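# Switch deadbolt latch to long backset, leave on bench

## Task

Adjust the deadbolt latch so it is set to the longer of its two backset lengths, and make sure it ends up resting on the bench.

## Robot and tools

Robot: two arms, left_arm and right_arm, each on a tilted plate fixed to a shared metal frame behind them. Each arm has six joints in this column order: waist, shoulder, elbow, wrist pitch, wrist yaw, wrist roll, plus a two-pad gripper. A 'too close' message treats each plate and its half of the frame as part of that arm. Calibrated bases: left_arm at (-0.028, +0.381, +0.156) m, right_arm at (-0.042, -0.153, +0.156) m.

Scene frame: origin at table height, halfway between the nominal bases; +z up, +x out over the table, left_arm on the +y side (camera image sides do not match arm names). end_effector_position (m) is the point between the finger pads, about 1 cm behind the tips; fingers point along the gripper's +z and open along its y. Reported hand poses can be off by a few cm, more at long reach.

A row is always 14 numbers in [-1, 1]: left_arm's six joint values then its opening, followed by right_arm's six joint values and opening, even if one arm stays still. Joint values are offsets, not poses, counted from the 'Joint targets' line as it stood when the action began (not from the previous row). They are scaled: 1.0 equals 1.202 rad for the waist, 1.258 shoulder, 1.3 elbow, 2.073 wrist pitch, 2.022 for wrist yaw and for wrist roll. Stated joint ranges (rad): waist -2.618 to 3.054, shoulder 0.000 to 3.142, elbow 0.000 to 3.142, wrist pitch -1.571 to 1.571, wrist yaw -1.571 to 1.571, wrist roll -2.094 to 2.094; true ends may differ by up to 0.059. Asking a joint more than 0.059 rad beyond a stated end gets the call refused; asking past the true end clamps it and the result reports 'joint sent to its limit'. Opening is absolute, not an offset: +1 fully open (pad gap 0.094 m), -1 closed. Sending 0 for all six joints of an arm re-commands its current Joint targets.

Tools:
- execute_actions {"actions": [...], "cameras": [...]}. Empty actions list = look at the state (pictures included). One action {"rows": [[14 numbers], ...], "steps": n}: up to 15 rows, n up to 15 (default 15), each step 1/30 s, last row repeated if rows run short; at least 7 steps, since the result is read 7 steps before the end and those remaining steps run afterward. A wait {"steps": n} with n up to 300 counts from the previous result, your reply time included. Pictures come only for an empty list or when cameras names them.
- move {"target", "speed", "blend", "cameras"}: target is one 14-number row or a list of up to 15 rows, all offsets from the same Joint targets (not chained). Joints travel together, so grippers sweep curves; no obstacle avoidance. speed is rad/s for the joint with farthest to go, 0.01 to 2, default 0.5, one value or one per target. blend (rad) rounds corners between listed targets; 0 stops at each. Whole path shares 10 s; minimum 0.5 s. Gripper numbers of later targets apply on arrival, after everything stops. The result adds a 'move:' line: done, off_target (resting more than 0.035 rad off), moving, held, or fault; limits=held if steps were withheld; plus each off arm's worst joint and error. done does not mean no contact.
- wait {"seconds": 0 to 10}: lets time pass without new commands; arms keep heading to the last target until they settle.
- zoom_image {"camera", "region": [x0, y0, x1, y1]}: pixel box, at most 504 x 504, of a camera's latest image (cam_high, cam_low, cam_left_wrist, cam_right_wrist, all 896x504).
- show_instructions {}: shows the reference page, the deadbolt latch manual, useful to see which position is the long backset.
- finished_scene {"scene": n}: n is the current scene number, shown at the end of each execute_actions result. Irreversible; call it only when the latch is at long backset and resting on the bench.

Result lines: Joint positions (rad, then pad gap m) and Joint velocities (rad/s, m/s; 'within noise' when still); Joint targets is the base for your next offsets; Joint torques in N m (includes arm weight, offset and noisy; joints 1 to 3 wrap at ±28 N m); grip_measured on the command scale (reads slightly wide when empty, a few mm narrow when squeezing a hard part); grip_effort_nm is motor effort, negative closing, not a pad force. 'joint command not followed' means the clearance check altered targets. MOTOR HOT appears from 75 °C; at 90 °C the arm folds and idles for good.

Motion limits: each joint's target stays within a lead of its measured angle (0.202 waist, 0.258 shoulder, 0.3 elbow, 0.573 wrist pitch, 0.522 yaw and roll), and targets that would jump the hand over 200 mm are scaled back. Tiny turns may not start.

Gripping: the fingers reach full force roughly 0.05 below the reading at first contact (more for small or round parts), about 50 to 64 N per pad. Close slowly on delicate parts. Release by commanding well above grip_measured.

Avoid: dropping the latch or releasing it while it moves, knocking anything off the table or leaving it off the table, fast impacts, pressing far past contact, arms colliding with each other, holding loads stretched out for long (overheating), and pushing into unreachable poses. A loose object may occasionally get nudged by an outside push.

Each tool is called after ">>>" by a JSON object that holds its "fn" and its "kwargs".

Reference images:

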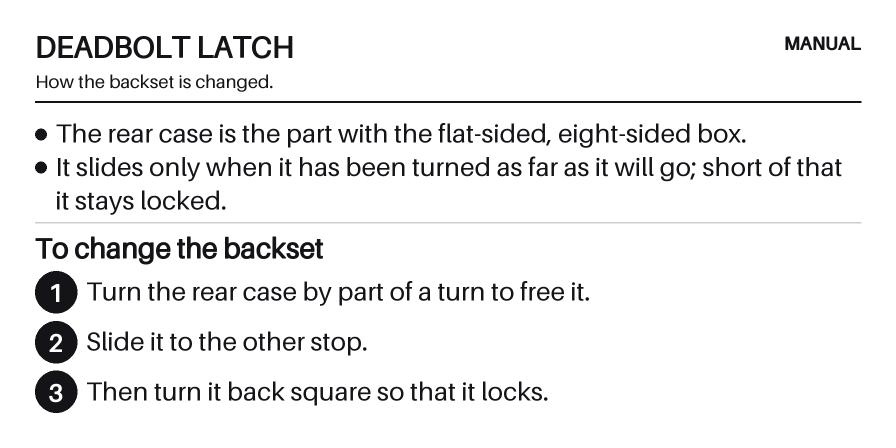

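## Session

>>> {"fn": "execute_actions", "kwargs": {"actions": []}}

Scene clock: 0.00 s of 4900.00 s.
left_arm: end_effector_position=(+0.2864, +0.0497, +0.1443) grip_measured=+1.000 grip_effort_nm=n/a end_effector_quat_wxyz=(+0.223, +0.742, +0.611, -0.163) | right_arm: end_effector_position=(-0.1001, -0.5428, +0.2385) grip_measured=+1.000 grip_effort_nm=n/a end_effector_quat_wxyz=(+0.034, +0.959, -0.251, -0.125)
Joint positions: left_arm=[-1.001 2.091 1.261 -0.343 -0.475 1.065 0.094] | right_arm=[-2.391 1.687 1.589 -1.337 -0.639 1.415 0.094]
Joint velocities: within noise
Joint torques (N m): no reading
Motor temperatures (°C): left_arm=[29 35 31 31 27 28 27] | right_arm=[28 39 37 34 28 27 30]
Heat: left arm: 35 °C; right arm: 39 °C.
Joint targets: left_arm=[-1.019 2.082 1.268 -0.341 -0.462 1.064] | right_arm=[-2.404 1.681 1.594 -1.339 -0.630 1.415]

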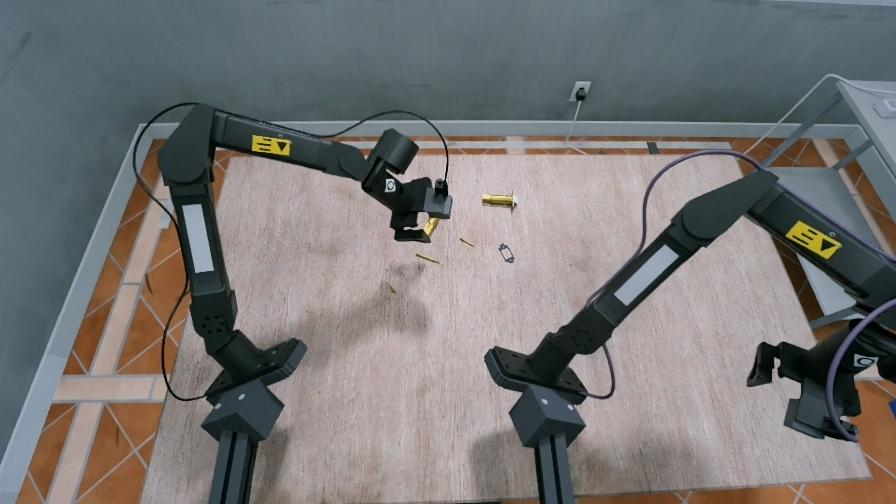

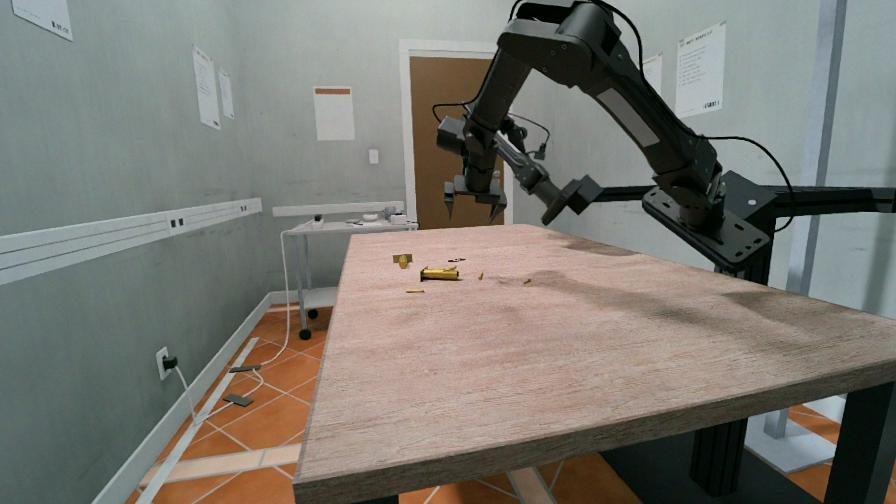

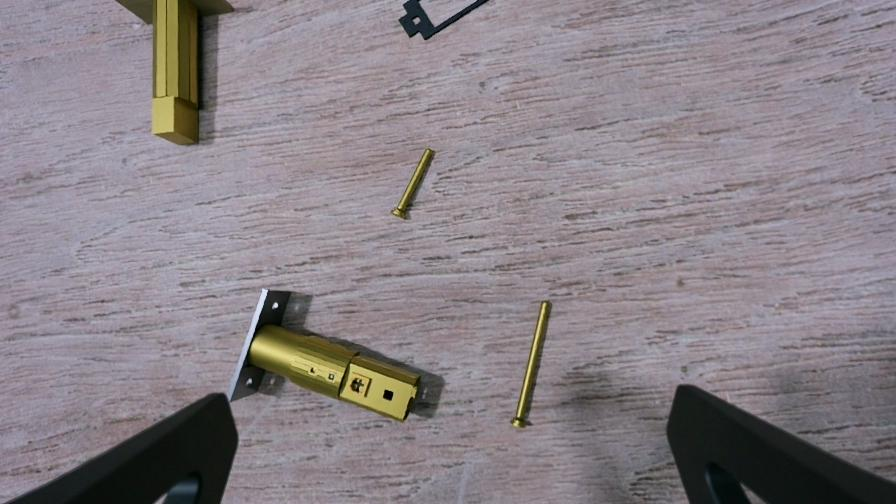

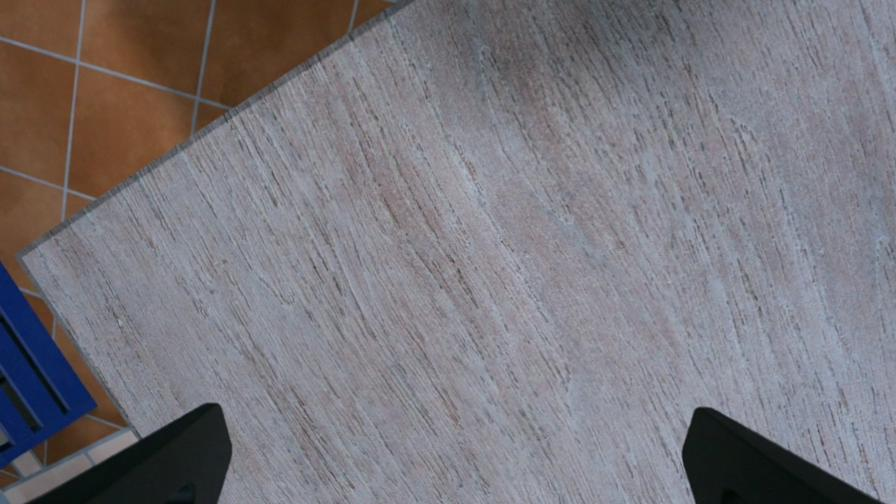

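>>> {"fn": "zoom_image", "kwargs": {"camera": "cam_left_wrist", "region": [200, 270, 460, 440]}}

>>> {"fn": "zoom_image", "kwargs": {"camera": "cam_low", "region": [370, 230, 550, 310]}}

>>> {"fn": "zoom_image", "kwargs": {"camera": "cam_high", "region": [370, 170, 570, 300]}}

Scaled by 1.938 from the camera's 896x504 image, which has a finer 1280x720 frame.

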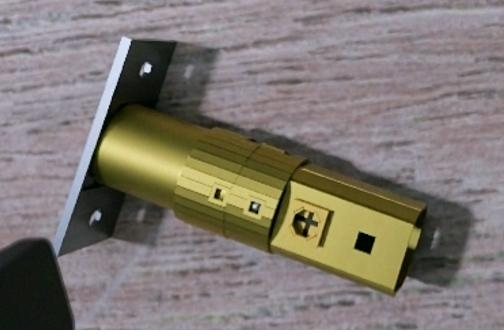

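Scaled by 2.800 from the camera's 896x504 image, which has a finer 1280x720 frame.

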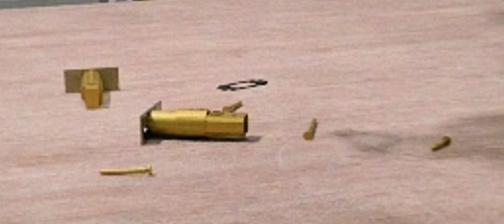

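Scaled by 2.520 from the camera's 896x504 image, which has a finer 1280x720 frame.

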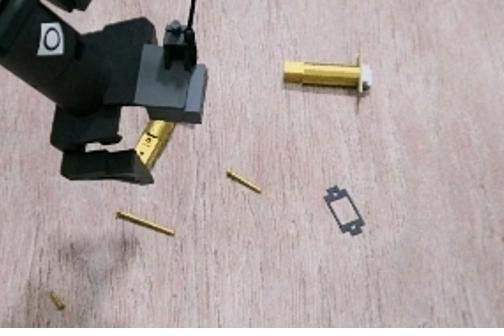

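>>> {"fn": "zoom_image", "kwargs": {"camera": "cam_left_wrist", "region": [225, 285, 435, 425]}}

>>> {"fn": "zoom_image", "kwargs": {"camera": "cam_low", "region": [410, 255, 470, 290]}}

>>> {"fn": "zoom_image", "kwargs": {"camera": "cam_left_wrist", "region": [100, 0, 250, 150]}}

Scaled by 2.400 from the camera's 896x504 image, which has a finer 1280x720 frame.

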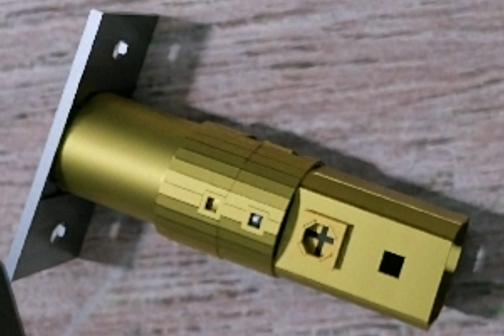

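Scaled by 8.400 from the camera's 896x504 image, which has a finer 1280x720 frame.

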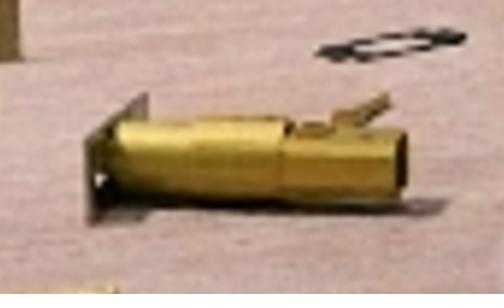

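Scaled by 3.360 from the camera's 896x504 image, which has a finer 1280x720 frame.

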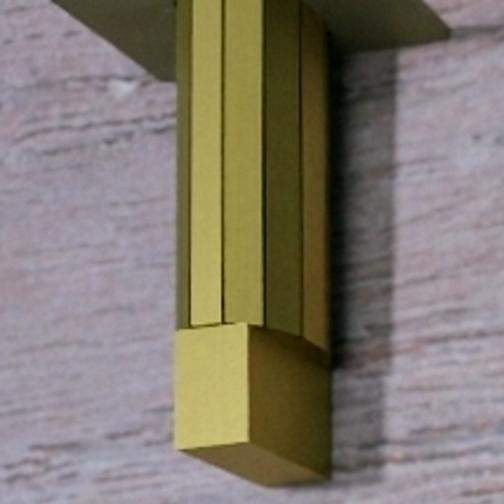

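>>> {"fn": "zoom_image", "kwargs": {"camera": "cam_low", "region": [410, 100, 560, 240]}}

>>> {"fn": "zoom_image", "kwargs": {"camera": "cam_high", "region": [730, 310, 896, 450]}}

>>> {"fn": "zoom_image", "kwargs": {"camera": "cam_high", "region": [360, 160, 530, 260]}}

Scaled by 3.360 from the camera's 896x504 image, which has a finer 1280x720 frame.

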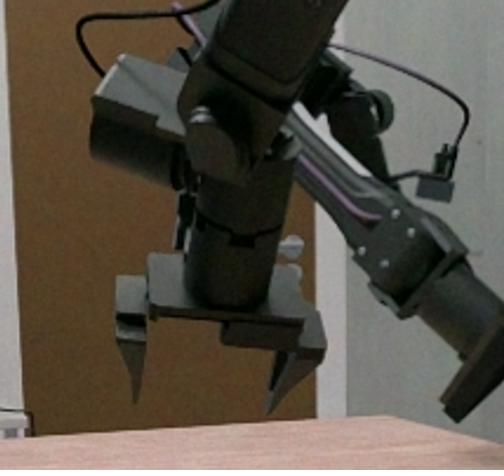

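Scaled by 3.036 from the camera's 896x504 image, which has a finer 1280x720 frame.

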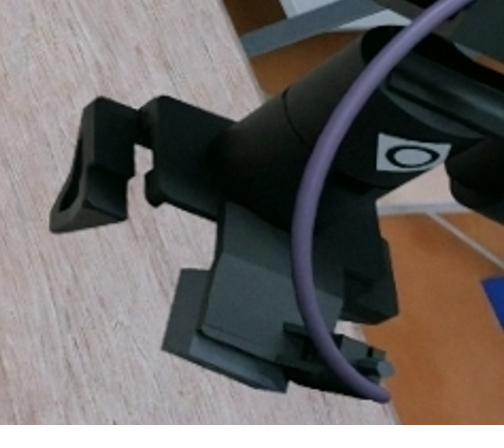

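Scaled by 2.965 from the camera's 896x504 image, which has a finer 1280x720 frame.

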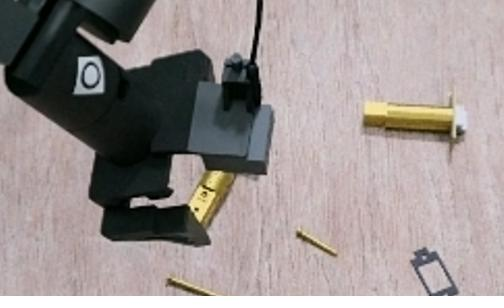

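>>> {"fn": "move", "kwargs": {"target": [0.598,-0.781,-0.514,0.840,0.228,-0.116,1,0.960,-0.382,0.005,0.067,0.312,-0.106,1], "speed": 0.9, "cameras": ["cam_high","cam_low"]}}

Scene clock: 16.13 s of 4900.00 s.
left_arm: end_effector_position=(+0.4894, +0.5053, +0.3580) grip_measured=+1.000 grip_effort_nm=0.002 end_effector_quat_wxyz=(+0.786, -0.011, +0.609, +0.108) | right_arm: end_effector_position=(+0.1862, -0.5326, +0.1778) grip_measured=+1.000 grip_effort_nm=0.042 end_effector_quat_wxyz=(-0.006, +0.894, +0.411, -0.179)
Joint positions: left_arm=[-0.301 1.117 0.606 1.386 -0.018 0.839 0.094] | right_arm=[-1.251 1.227 1.589 -1.211 -0.023 1.211 0.094]
Joint velocities: within noise
Joint torques (N m): left_arm=[-1.62 -6.15 4.11 1.34 0.58 -0.15] | right_arm=[-1.1 -10.45 6 0.16 0.46 -0.12]
Motor temperatures (°C): left_arm=[31 38 32 32 27 28 27] | right_arm=[30 41 37 34 28 27 30]
Heat: left arm: 38 °C; right arm: 41 °C.
Joint targets: left_arm=[-0.300 1.099 0.600 1.401 -0.001 0.829] | right_arm=[-1.250 1.201 1.600 -1.200 0.001 1.200]
Kept back: nothing.
move: done
Images, in order (width x height): cam_high 896x504, cam_low 896x504.

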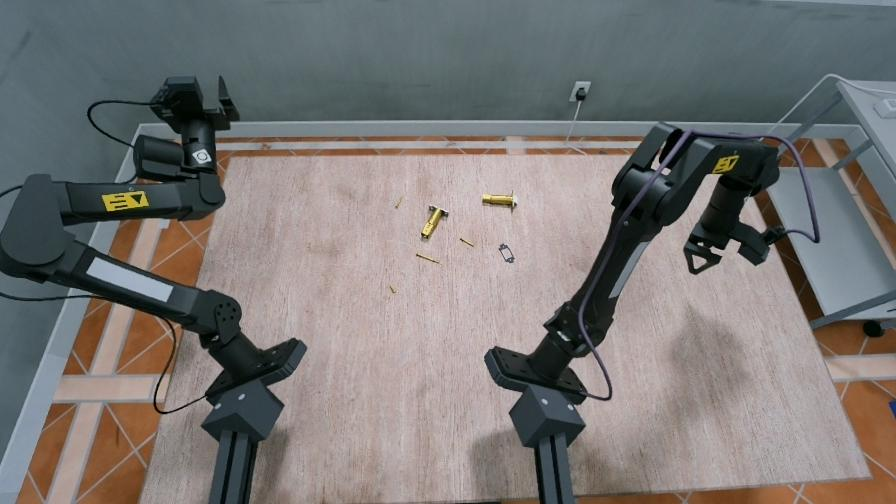

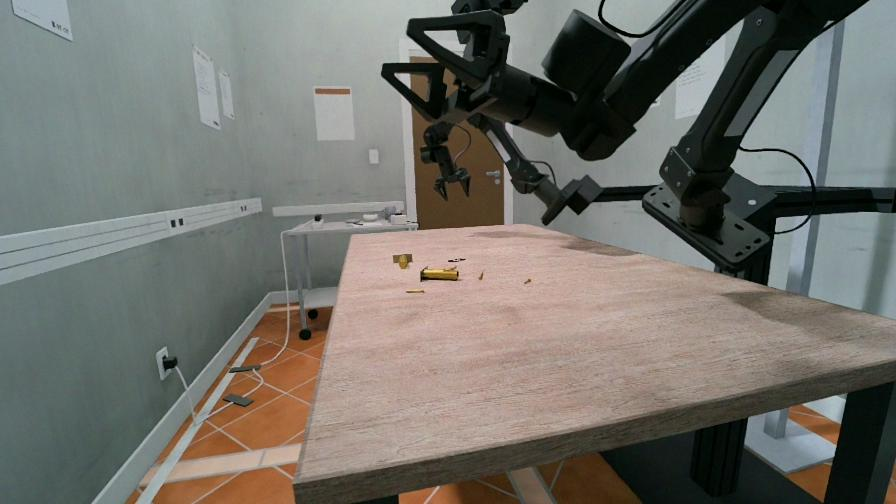

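>>> {"fn": "zoom_image", "kwargs": {"camera": "cam_low", "region": [370, 0, 620, 170]}}

>>> {"fn": "zoom_image", "kwargs": {"camera": "cam_high", "region": [400, 190, 470, 250]}}

>>> {"fn": "move", "kwargs": {"target": [0,0,0,0,0,0,1,0.998,0.159,0.077,0,0.205,0,1], "speed": 1.0, "cameras": []}}

Scaled by 2.016 from the camera's 896x504 image, which has a finer 1280x720 frame.

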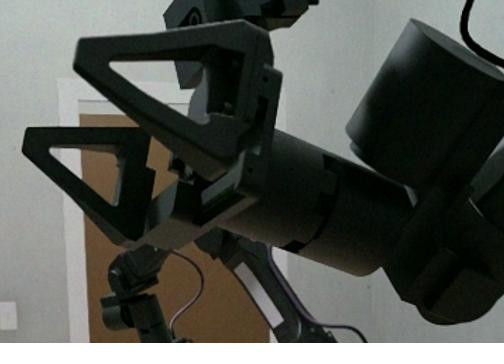

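Scaled by 7.200 from the camera's 896x504 image, which has a finer 1280x720 frame.

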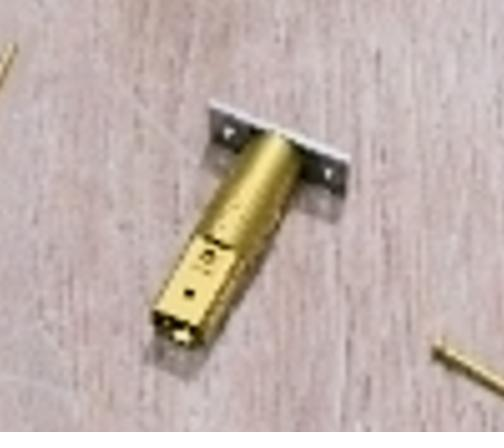

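Scene clock: 18.47 s of 4900.00 s.
left_arm: end_effector_position=(+0.4893, +0.5053, +0.3582) grip_measured=+1.000 grip_effort_nm=-0.002 end_effector_quat_wxyz=(+0.786, -0.011, +0.608, +0.108) | right_arm: end_effector_position=(+0.3938, -0.3154, +0.1461) grip_measured=+1.000 grip_effort_nm=0.042 end_effector_quat_wxyz=(-0.043, +0.638, +0.769, +0.020)
Joint positions: left_arm=[-0.301 1.117 0.606 1.387 -0.017 0.838 0.094] | right_arm=[-0.057 1.387 1.674 -1.206 0.399 1.21 0.094]
Joint velocities: within noise
Joint torques (N m): left_arm=[-1.59 -6.12 4.05 1.32 0.52 -0.11] | right_arm=[2.4 -7.54 7.04 0.07 0.12 -0.11]
Motor temperatures (°C): left_arm=[31 37 32 32 27 28 27] | right_arm=[30 41 38 34 28 27 30]
Heat: left arm: 37 °C; right arm: 41 °C.
Joint targets: left_arm=[-0.300 1.099 0.600 1.400 -0.001 0.829] | right_arm=[-0.050 1.401 1.700 -1.200 0.415 1.201]
Kept back: nothing.
move: done
No camera images: "cameras" was empty.

>>> {"fn": "move", "kwargs": {"target": [[0,0,0,0,0,0,1,0.675,0.158,0.038,0.017,0.204,-0.018,1],[0,0,0,0,0,0,1,0.675,0.591,0.103,0.017,0.204,-0.018,1]], "speed": 0.9, "blend": [0.15,0], "cameras": ["cam_right_wrist","cam_high"]}}

Scene clock: 20.90 s of 4900.00 s.
left_arm: end_effector_position=(+0.4893, +0.5053, +0.3583) grip_measured=+1.000 grip_effort_nm=0.002 end_effector_quat_wxyz=(+0.786, -0.011, +0.608, +0.108) | right_arm: end_effector_position=(+0.3797, +0.0342, +0.1111) grip_measured=+1.000 grip_effort_nm=0.032 end_effector_quat_wxyz=(-0.016, +0.205, +0.979, -0.008)
Joint positions: left_arm=[-0.301 1.117 0.606 1.387 -0.017 0.838 0.094] | right_arm=[0.742 2.15 1.814 -1.167 0.811 1.175 0.094]
Joint velocities: within noise
Joint torques (N m): left_arm=[-1.69 -6.09 4.18 1.29 0.5 -0.12] | right_arm=[8.51 -7.79 5.35 0.01 0.16 -0.12]
Motor temperatures (°C): left_arm=[31 37 32 32 27 28 27] | right_arm=[30 42 38 34 28 27 30]
Heat: left arm: 37 °C; right arm: 42 °C.
Joint targets: left_arm=[-0.300 1.099 0.600 1.401 -0.001 0.829] | right_arm=[0.761 2.144 1.834 -1.165 0.828 1.164]
Kept back: nothing.
move: done
camera_calibration:
cam_right_wrist: T_world_to_cam=[[-0.409525, -0.912178, 0.0148378, 0.187466], [-0.811428, 0.37163, 0.451084, 0.283697], [-0.416983, 0.17269, -0.892358, 0.340105], [0, 0, 0, 1]] pos_world=[0.44879, 0.00683961, 0.172743]
Images, in order (width x height): cam_high 896x504, cam_right_wrist 896x504.

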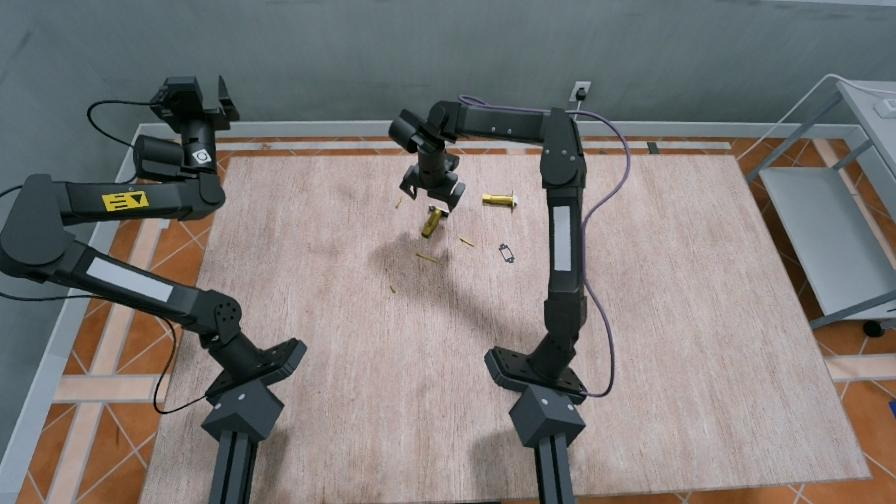

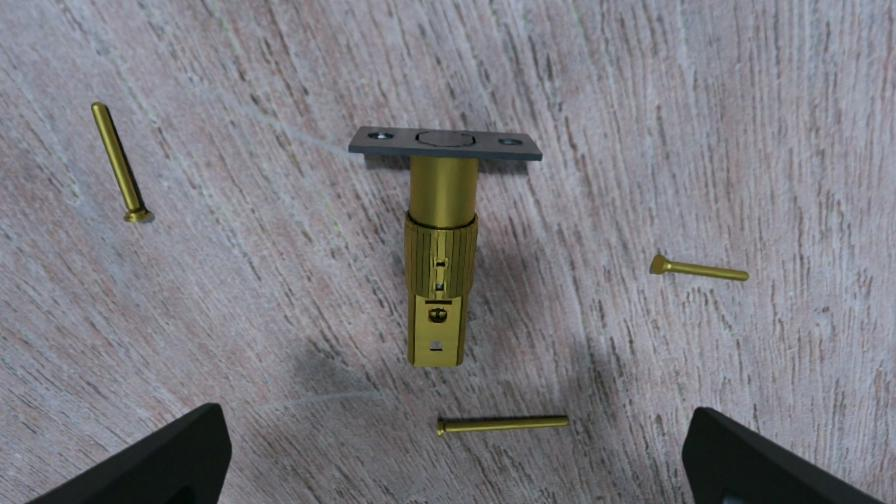

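>>> {"fn": "move", "kwargs": {"target": [0,0,0,0,0,0,1,-0.079,0.0056,-0.058,0.112,0,-0.061,1], "speed": 0.5, "cameras": ["cam_right_wrist"]}}

Scene clock: 24.83 s of 4900.00 s.
left_arm: end_effector_position=(+0.4892, +0.5054, +0.3584) grip_measured=+1.000 grip_effort_nm=-0.002 end_effector_quat_wxyz=(+0.787, -0.012, +0.608, +0.108) | right_arm: end_effector_position=(+0.4079, +0.0311, +0.0768) grip_measured=+1.000 grip_effort_nm=0.032 end_effector_quat_wxyz=(+0.009, +0.237, +0.971, +0.010)
Joint positions: left_arm=[-0.301 1.117 0.606 1.388 -0.017 0.838 0.094] | right_arm=[0.656 2.15 1.77 -0.945 0.812 1.052 0.094]
Joint velocities: within noise
Joint torques (N m): left_arm=[-1.73 -6.19 4.08 1.3 0.52 -0.11] | right_arm=[7.88 -7.69 2.66 0.22 0.16 -0.13]
Motor temperatures (°C): left_arm=[31 37 32 33 27 28 27] | right_arm=[31 42 38 34 28 27 30]
Heat: left arm: 37 °C; right arm: 42 °C.
Joint targets: left_arm=[-0.300 1.099 0.600 1.401 -0.001 0.829] | right_arm=[0.666 2.151 1.759 -0.933 0.828 1.040]
Kept back: nothing.
move: done
camera_calibration:
cam_right_wrist: T_world_to_cam=[[-0.46833, -0.882947, -0.0327329, 0.223456], [-0.809862, 0.414162, 0.415444, 0.324018], [-0.353258, 0.221074, -0.90903, 0.295552], [0, 0, 0, 1]] pos_world=[0.471467, -0.00223494, 0.141369]
Images, in order (width x height): cam_right_wrist 896x504.

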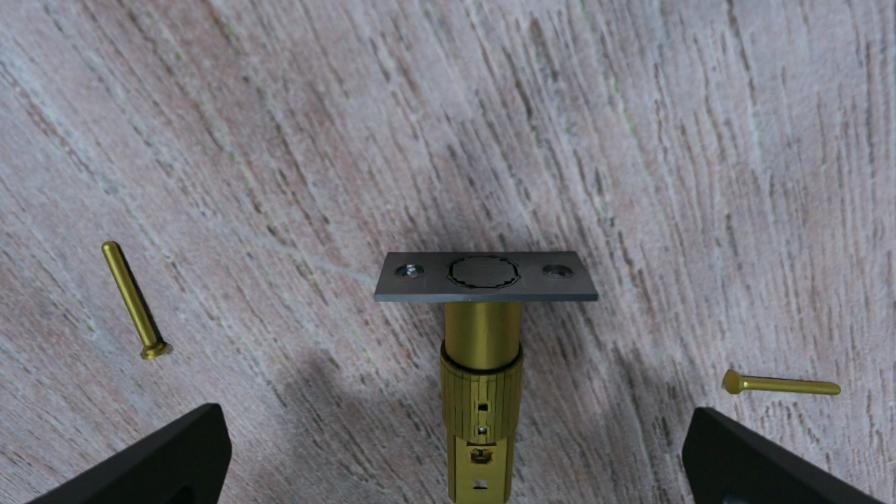

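>>> {"fn": "move", "kwargs": {"target": [0,0,0,0,0,0,1,-0.0732,0.0429,-0.08,0.0999,-0.0114,-0.0554,0.5], "speed": 0.3, "cameras": ["cam_right_wrist","cam_low"]}}

>>> {"fn": "zoom_image", "kwargs": {"camera": "cam_low", "region": [370, 200, 510, 300]}}

Scene clock: 27.50 s of 4900.00 s.
left_arm: end_effector_position=(+0.4892, +0.5054, +0.3584) grip_measured=+1.000 grip_effort_nm=0.002 end_effector_quat_wxyz=(+0.787, -0.012, +0.608, +0.108) | right_arm: end_effector_position=(+0.4002, +0.0273, +0.0215) grip_measured=+0.502 grip_effort_nm=-0.051 end_effector_quat_wxyz=(+0.010, +0.230, +0.973, -0.004)
Joint positions: left_arm=[-0.301 1.117 0.606 1.388 -0.017 0.838 0.094] | right_arm=[0.571 2.193 1.664 -0.738 0.812 0.94 0.071]
Joint velocities: within noise
Joint torques (N m): left_arm=[-1.68 -6.16 4.07 1.33 0.5 -0.11] | right_arm=[7.6 -7.06 2.51 0.2 -0.09 -0.12]
Motor temperatures (°C): left_arm=[31 37 32 33 27 28 27] | right_arm=[31 42 37 34 28 27 30]
Heat: left arm: 37 °C; right arm: 42 °C.
Joint targets: left_arm=[-0.300 1.099 0.600 1.401 -0.001 0.829] | right_arm=[0.578 2.205 1.655 -0.726 0.804 0.929]
Kept back: nothing.
move: done
camera_calibration:
cam_right_wrist: T_world_to_cam=[[-0.456525, -0.889699, -0.00462795, 0.209539], [-0.813411, 0.415261, 0.407335, 0.34391], [-0.360483, 0.189723, -0.913267, 0.247193], [0, 0, 0, 1]] pos_world=[0.464509, -0.00328386, 0.0866365]
Images, in order (width x height): cam_low 896x504, cam_right_wrist 896x504.

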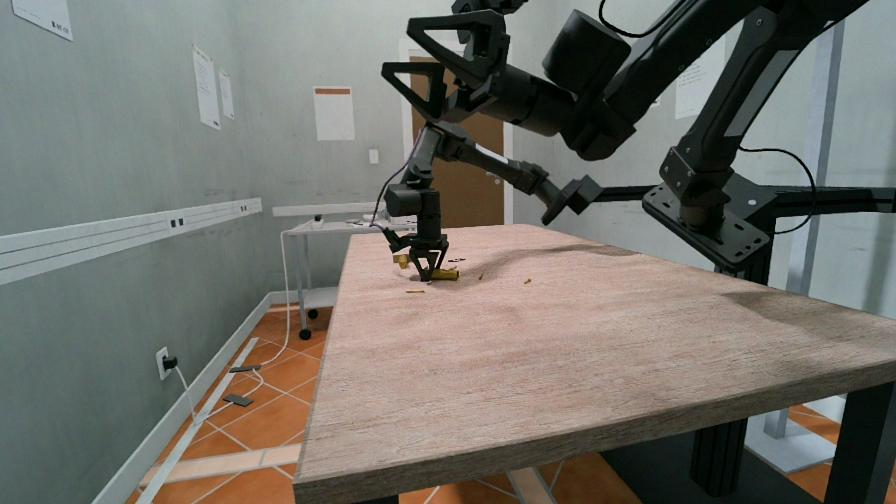

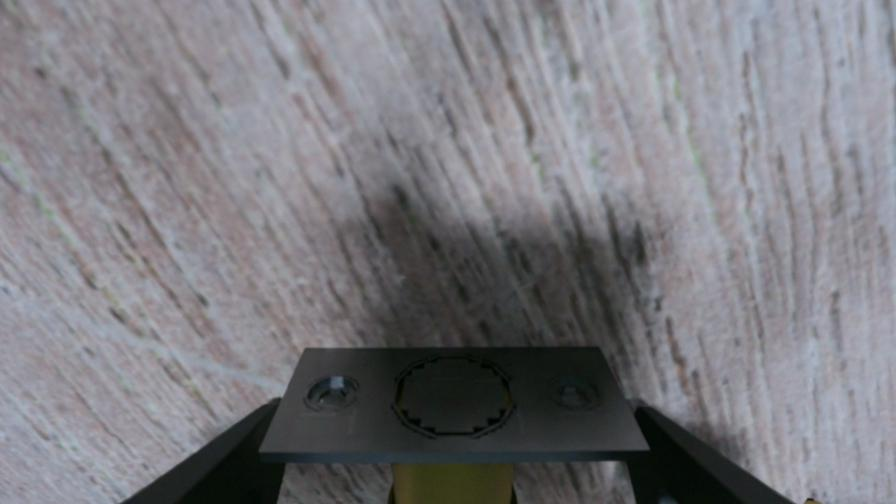

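Scaled by 3.600 from the camera's 896x504 image, which has a finer 1280x720 frame.

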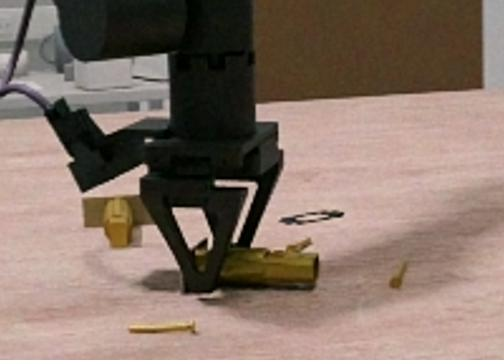

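>>> {"fn": "zoom_image", "kwargs": {"camera": "cam_low", "region": [400, 250, 470, 290]}}

>>> {"fn": "zoom_image", "kwargs": {"camera": "cam_right_wrist", "region": [200, 330, 700, 504]}}

Scaled by 7.200 from the camera's 896x504 image, which has a finer 1280x720 frame.

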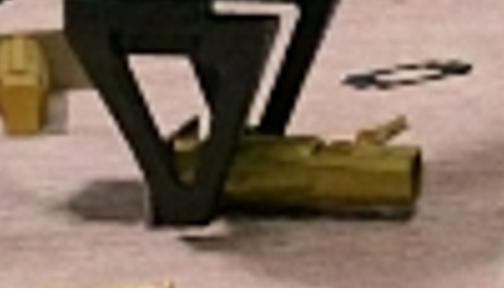

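Scaled by 1.008 from the camera's 896x504 image, which has a finer 1280x720 frame.

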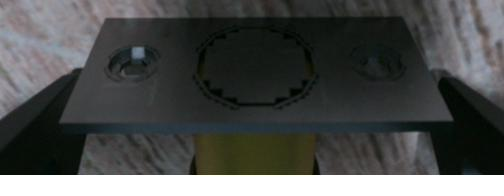

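>>> {"fn": "move", "kwargs": {"target": [0,0,0,0,0,0,1,-0.0092,0.003,0.0577,-0.0212,-0.0015,-0.0084,0.5], "speed": 0.2, "cameras": ["cam_right_wrist","cam_low"]}}

>>> {"fn": "zoom_image", "kwargs": {"camera": "cam_low", "region": [400, 250, 470, 290]}}

Scene clock: 34.80 s of 4900.00 s.
left_arm: end_effector_position=(+0.4892, +0.5053, +0.3584) grip_measured=+1.000 grip_effort_nm=-0.002 end_effector_quat_wxyz=(+0.787, -0.011, +0.608, +0.108) | right_arm: end_effector_position=(+0.4146, +0.0241, +0.0259) grip_measured=+0.502 grip_effort_nm=-0.051 end_effector_quat_wxyz=(+0.016, +0.235, +0.972, +0.001)
Joint positions: left_arm=[-0.301 1.117 0.606 1.388 -0.016 0.838 0.094] | right_arm=[0.563 2.194 1.712 -0.755 0.809 0.923 0.071]
Joint velocities: within noise
Joint torques (N m): left_arm=[-1.68 -6.16 4 1.3 0.5 -0.13] | right_arm=[7.42 -7.02 4.9 -0.05 -0.08 -0.13]
Motor temperatures (°C): left_arm=[30 37 32 33 27 28 27] | right_arm=[32 42 37 34 28 27 30]
Heat: left arm: 37 °C; right arm: 42 °C.
Joint targets: left_arm=[-0.300 1.099 0.600 1.401 -0.001 0.829] | right_arm=[0.567 2.209 1.730 -0.770 0.802 0.912]
Kept back: nothing.
move: done
camera_calibration:
cam_right_wrist: T_world_to_cam=[[-0.465007, -0.885142, -0.0170903, 0.216964], [-0.814774, 0.420329, 0.399333, 0.355757], [-0.346283, 0.199617, -0.916647, 0.251011], [0, 0, 0, 1]] pos_world=[0.477672, -0.00759671, 0.0917303]
Images, in order (width x height): cam_low 896x504, cam_right_wrist 896x504.

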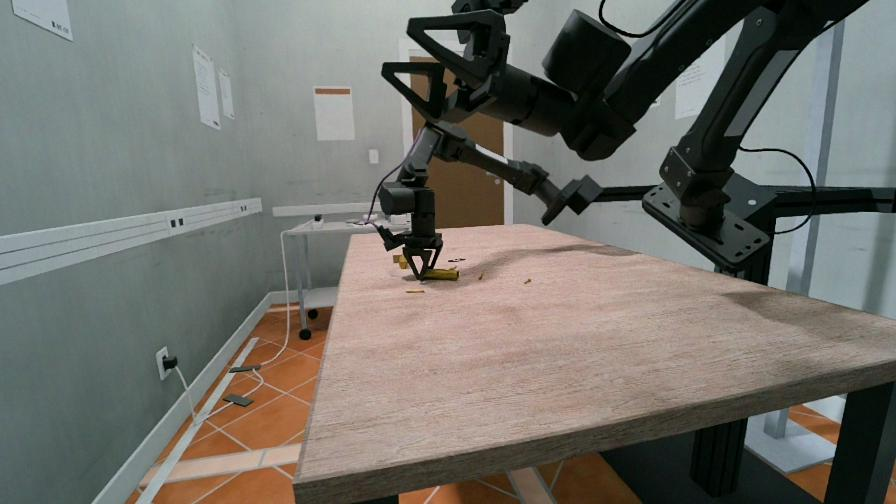

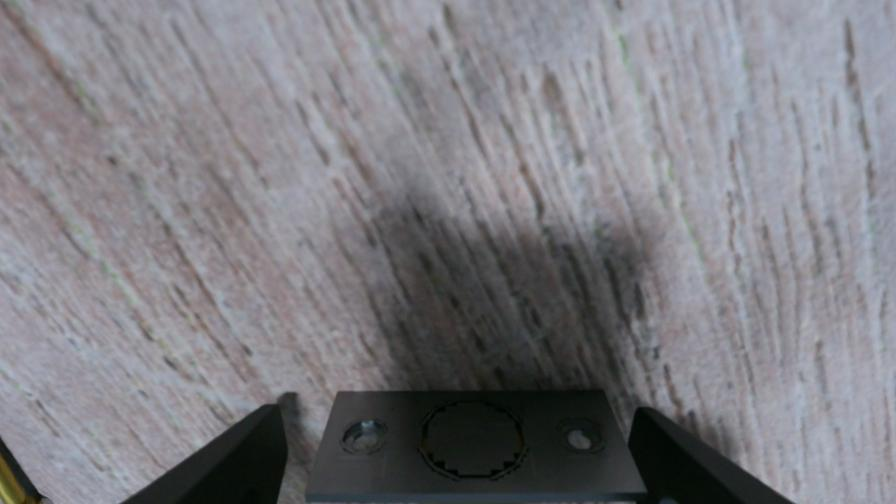

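Scaled by 7.200 from the camera's 896x504 image, which has a finer 1280x720 frame.

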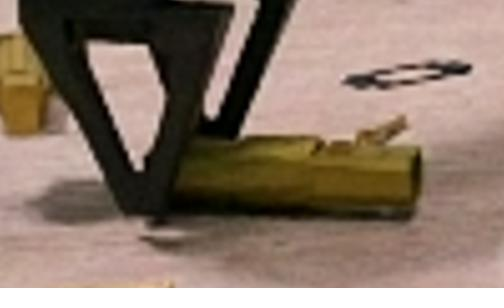

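>>> {"fn": "move", "kwargs": {"target": [0,0,0,0,0,0,1,-0.002,0,0,0,0,0,0.26], "speed": 0.2, "cameras": ["cam_right_wrist"]}}

>>> {"fn": "move", "kwargs": {"target": [0,0,0,0,0,0,1,0,0,0,0,0,0,0.1], "speed": 0.2, "cameras": ["cam_right_wrist"]}}

Scene clock: 36.07 s of 4900.00 s.
left_arm: end_effector_position=(+0.4892, +0.5053, +0.3584) grip_measured=+1.000 grip_effort_nm=0.007 end_effector_quat_wxyz=(+0.787, -0.011, +0.608, +0.108) | right_arm: end_effector_position=(+0.4144, +0.0240, +0.0259) grip_measured=+0.262 grip_effort_nm=-0.056 end_effector_quat_wxyz=(+0.015, +0.234, +0.972, +0.001)
Joint positions: left_arm=[-0.301 1.117 0.606 1.388 -0.016 0.838 0.094] | right_arm=[0.563 2.194 1.712 -0.757 0.809 0.923 0.059]
Joint velocities: within noise
Joint torques (N m): left_arm=[-1.73 -6.12 4.15 1.29 0.5 -0.11] | right_arm=[7.25 -7.04 4.89 -0.05 -0.08 -0.12]
Motor temperatures (°C): left_arm=[30 37 32 33 27 28 27] | right_arm=[32 42 37 34 28 27 30]
Heat: left arm: 37 °C; right arm: 42 °C.
Joint targets: left_arm=[-0.300 1.099 0.600 1.401 -0.001 0.829] | right_arm=[0.565 2.209 1.730 -0.770 0.802 0.912]
Kept back: nothing.
move: done
camera_calibration:
cam_right_wrist: T_world_to_cam=[[-0.463618, -0.885879, -0.0166367, 0.216258], [-0.815085, 0.419056, 0.400036, 0.355729], [-0.347412, 0.199024, -0.916348, 0.251407], [0, 0, 0, 1]] pos_world=[0.477552, -0.00752854, 0.0916693]
Images, in order (width x height): cam_right_wrist 896x504.

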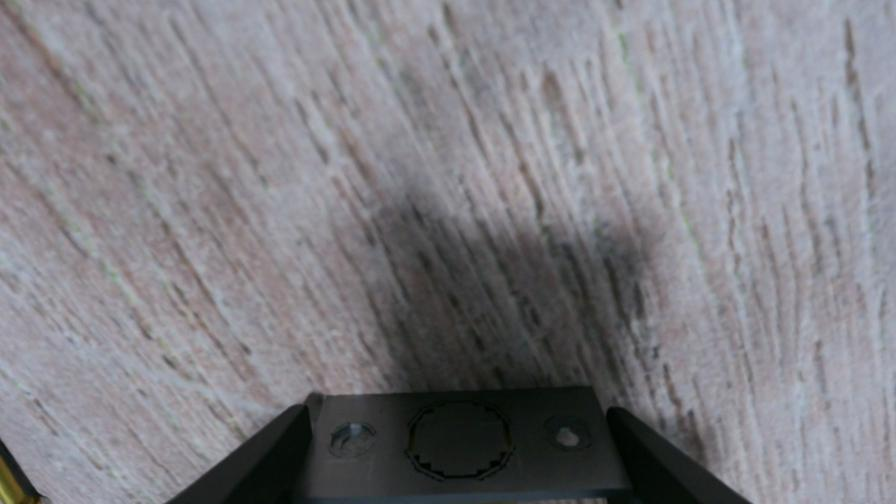

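Scene clock: 36.57 s of 4900.00 s.
left_arm: end_effector_position=(+0.4892, +0.5053, +0.3584) grip_measured=+1.000 grip_effort_nm=0.002 end_effector_quat_wxyz=(+0.787, -0.011, +0.608, +0.108) | right_arm: end_effector_position=(+0.4143, +0.0241, +0.0259) grip_measured=+0.172 grip_effort_nm=-0.984 end_effector_quat_wxyz=(+0.015, +0.234, +0.972, +0.001)
Joint positions: left_arm=[-0.301 1.117 0.606 1.388 -0.016 0.838 0.094] | right_arm=[0.563 2.194 1.712 -0.757 0.808 0.922 0.055]
Joint velocities: within noise
Joint torques (N m): left_arm=[-1.63 -6.2 4.1 1.29 0.52 -0.11] | right_arm=[7.24 -7.04 4.88 -0.04 -0.09 -0.11]
Motor temperatures (°C): left_arm=[30 37 32 33 27 28 27] | right_arm=[32 42 37 34 28 27 30]
Heat: left arm: 37 °C; right arm: 42 °C.
Joint targets: left_arm=[-0.300 1.099 0.600 1.401 -0.001 0.829] | right_arm=[0.565 2.209 1.730 -0.770 0.801 0.912]
Kept back: nothing.
move: done
camera_calibration:
cam_right_wrist: T_world_to_cam=[[-0.463039, -0.886182, -0.0166338, 0.216006], [-0.815199, 0.418433, 0.400456, 0.355691], [-0.347917, 0.198987, -0.916165, 0.25157], [0, 0, 0, 1]] pos_world=[0.477504, -0.0074714, 0.091634]
Images, in order (width x height): cam_right_wrist 896x504.

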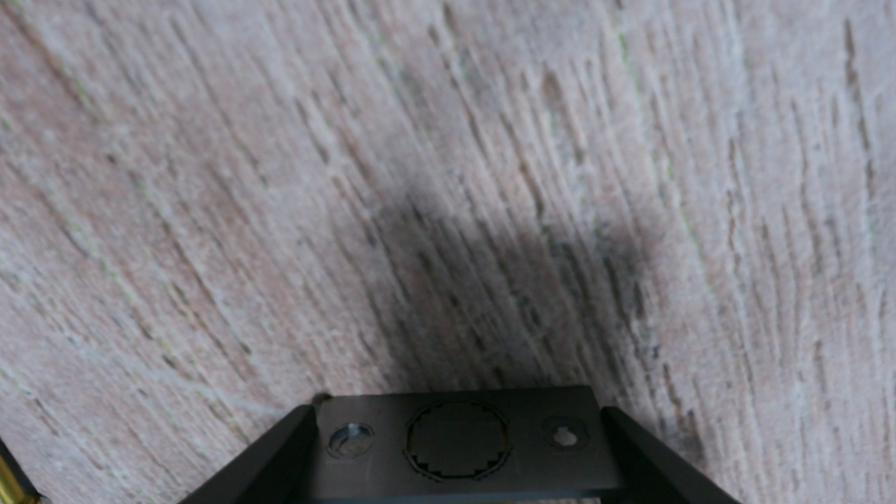

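>>> {"fn": "move", "kwargs": {"target": [[-0.291,0.636,0.192,0,0,0,1,0.0666,-0.0358,0.0492,-0.0907,0.0104,0.0544,0.1],[-0.540,1.0,0.331,0.003,-0.05,0,1,0.0108,-0.341,0.0269,-0.2267,0,0.1944,0.1]], "speed": [0.6,0.6], "blend": [0.05,0]}}

Scene clock: 42.40 s of 4900.00 s.
left_arm: end_effector_position=(+0.5021, +0.1735, +0.2380) grip_measured=+1.000 grip_effort_nm=0.002 end_effector_quat_wxyz=(+0.698, +0.170, +0.677, -0.159) | right_arm: end_effector_position=(+0.4215, -0.0158, +0.0921) grip_measured=+0.171 grip_effort_nm=-0.979 end_effector_quat_wxyz=(+0.005, +0.281, +0.960, -0.001)
Joint positions: left_arm=[-0.654 1.961 0.856 1.382 -0.029 0.837 0.094] | right_arm=[0.608 2.049 1.774 -1.033 0.81 1.1 0.055]
Joint velocities: within noise
Joint torques (N m): left_arm=[-6.48 -7.98 3.67 1.3 0.45 -0.01] | right_arm=[7.72 -8.35 4.55 -0.1 0.06 0.12]
Motor temperatures (°C): left_arm=[30 36 32 33 27 28 27] | right_arm=[33 42 37 33 28 27 30]
Heat: left arm: 36 °C; right arm: 42 °C.
Joint targets: left_arm=[-0.658 1.946 0.859 1.396 -0.022 0.837] | right_arm=[0.623 2.041 1.785 -1.048 0.816 1.112]
Kept back: nothing.
move: held (left_arm; a check stopped the path), off_target (right_arm; braked when a check withheld steps of left_arm); path passed 1 of 2 targets; limits=held; left_arm: the shoulder is farthest, 0.396 rad from its target; right_arm: the shoulder is farthest, 0.269 rad from its target
joint command not followed: on one or more control steps a check withheld the commanded joint targets of the left arm, and it was not sent them on those steps.
cause: the commanded joint targets, or the way to them, would bring a part of the robot too close to another arm (this arm's fingers and the right arm's wrist (the part past joint 4), along the way the arms are being sent, or toward where that arm still pushes).
camera_calibration:
cam_left_wrist: T_world_to_cam=[[-0.449555, -0.892044, -0.0464536, 0.393128], [-0.353156, 0.225263, -0.90804, 0.391406], [0.820476, -0.391808, -0.416299, -0.159103], [0, 0, 0, 1]] pos_world=[0.4455, 0.20018, 0.30744]
cam_right_wrist: T_world_to_cam=[[-0.547755, -0.836584, -0.00956486, 0.220991], [-0.76209, 0.494198, 0.418314, 0.328934], [-0.345228, 0.236423, -0.908252, 0.321415], [0, 0, 0, 1]] pos_world=[0.482688, -0.0536706, 0.156442]

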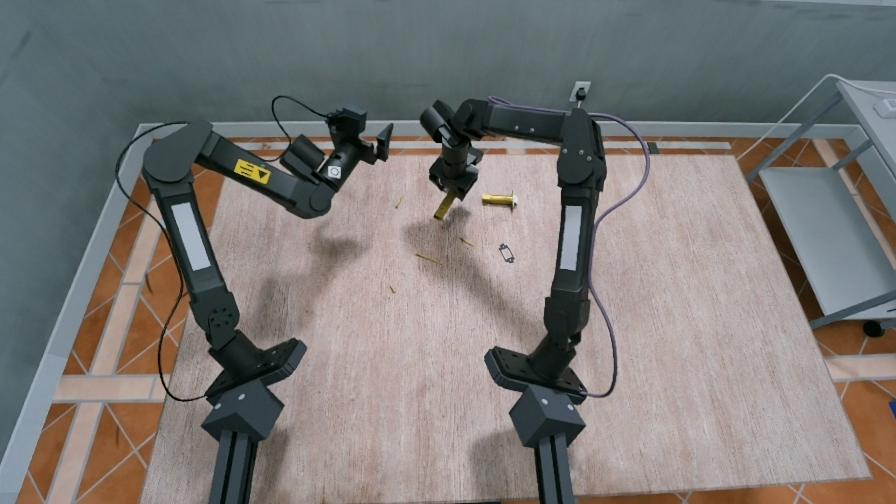

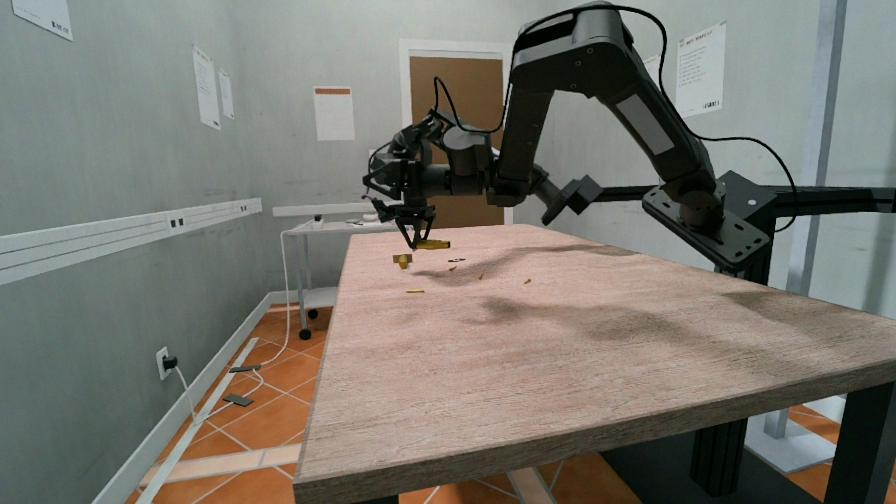

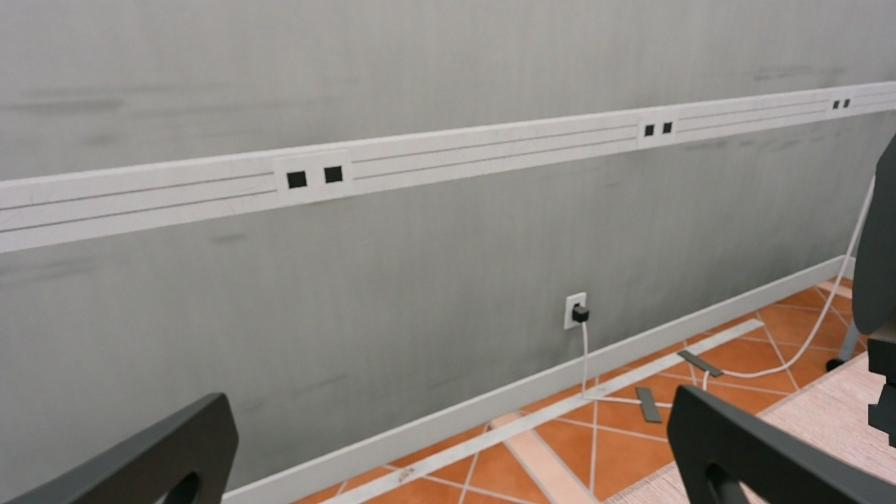

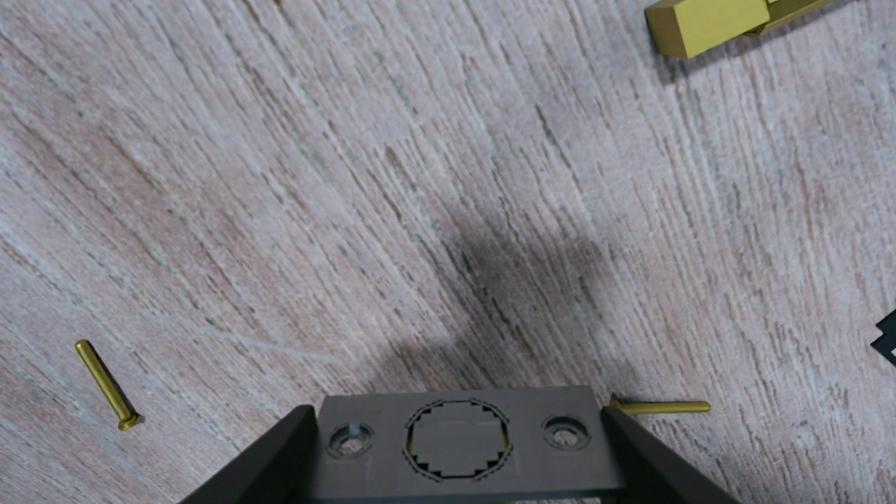

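>>> {"fn": "move", "kwargs": {"target": [0.05,-0.15,-0.08,0,0,0,1,-0.0374,-0.2075,-0.0154,-0.0926,-0.0079,0.0954,0.1], "speed": 0.5, "cameras": ["cam_low","cam_high"]}}

Scene clock: 43.97 s of 4900.00 s.
left_arm: end_effector_position=(+0.5113, +0.2402, +0.2572) grip_measured=+1.000 grip_effort_nm=0.002 end_effector_quat_wxyz=(+0.715, +0.135, +0.675, -0.118) | right_arm: end_effector_position=(+0.4326, -0.1078, +0.1552) grip_measured=+0.171 grip_effort_nm=-0.989 end_effector_quat_wxyz=(+0.014, +0.406, +0.914, +0.007)
Joint positions: left_arm=[-0.596 1.782 0.763 1.392 -0.031 0.837 0.094] | right_arm=[0.571 1.789 1.774 -1.224 0.806 1.293 0.055]
Joint velocities: within noise
Joint torques (N m): left_arm=[-5.52 -8.18 2.84 1.24 0.51 0] | right_arm=[5.74 -7.58 3.18 -0.07 -0.08 0.12]
Motor temperatures (°C): left_arm=[30 37 32 33 27 28 27] | right_arm=[33 42 37 33 28 27 31]
Heat: left arm: 37 °C; right arm: 42 °C.
Joint targets: left_arm=[-0.598 1.758 0.755 1.396 -0.022 0.837] | right_arm=[0.578 1.780 1.765 -1.240 0.800 1.305]
Kept back: nothing.
move: done
Images, in order (width x height): cam_high 896x504, cam_low 896x504.

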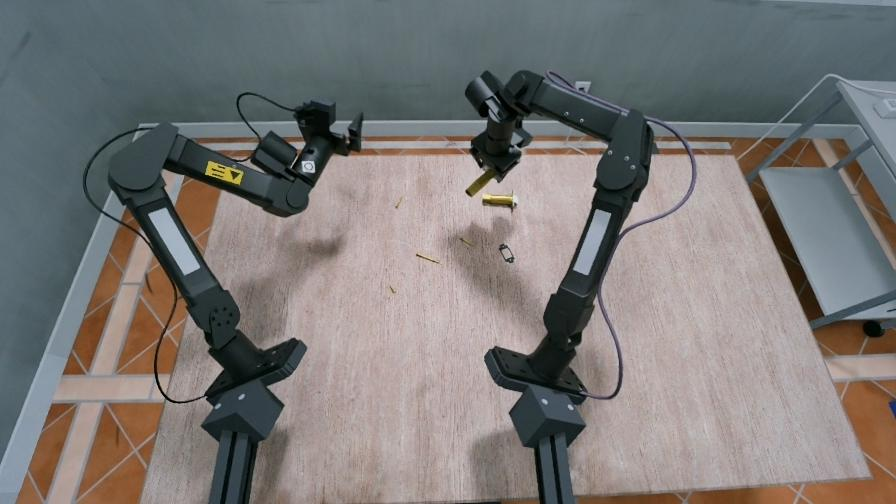

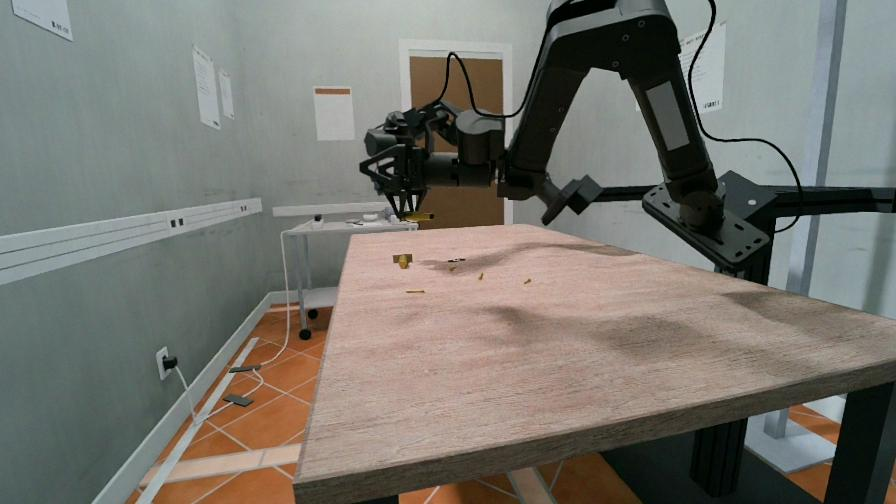

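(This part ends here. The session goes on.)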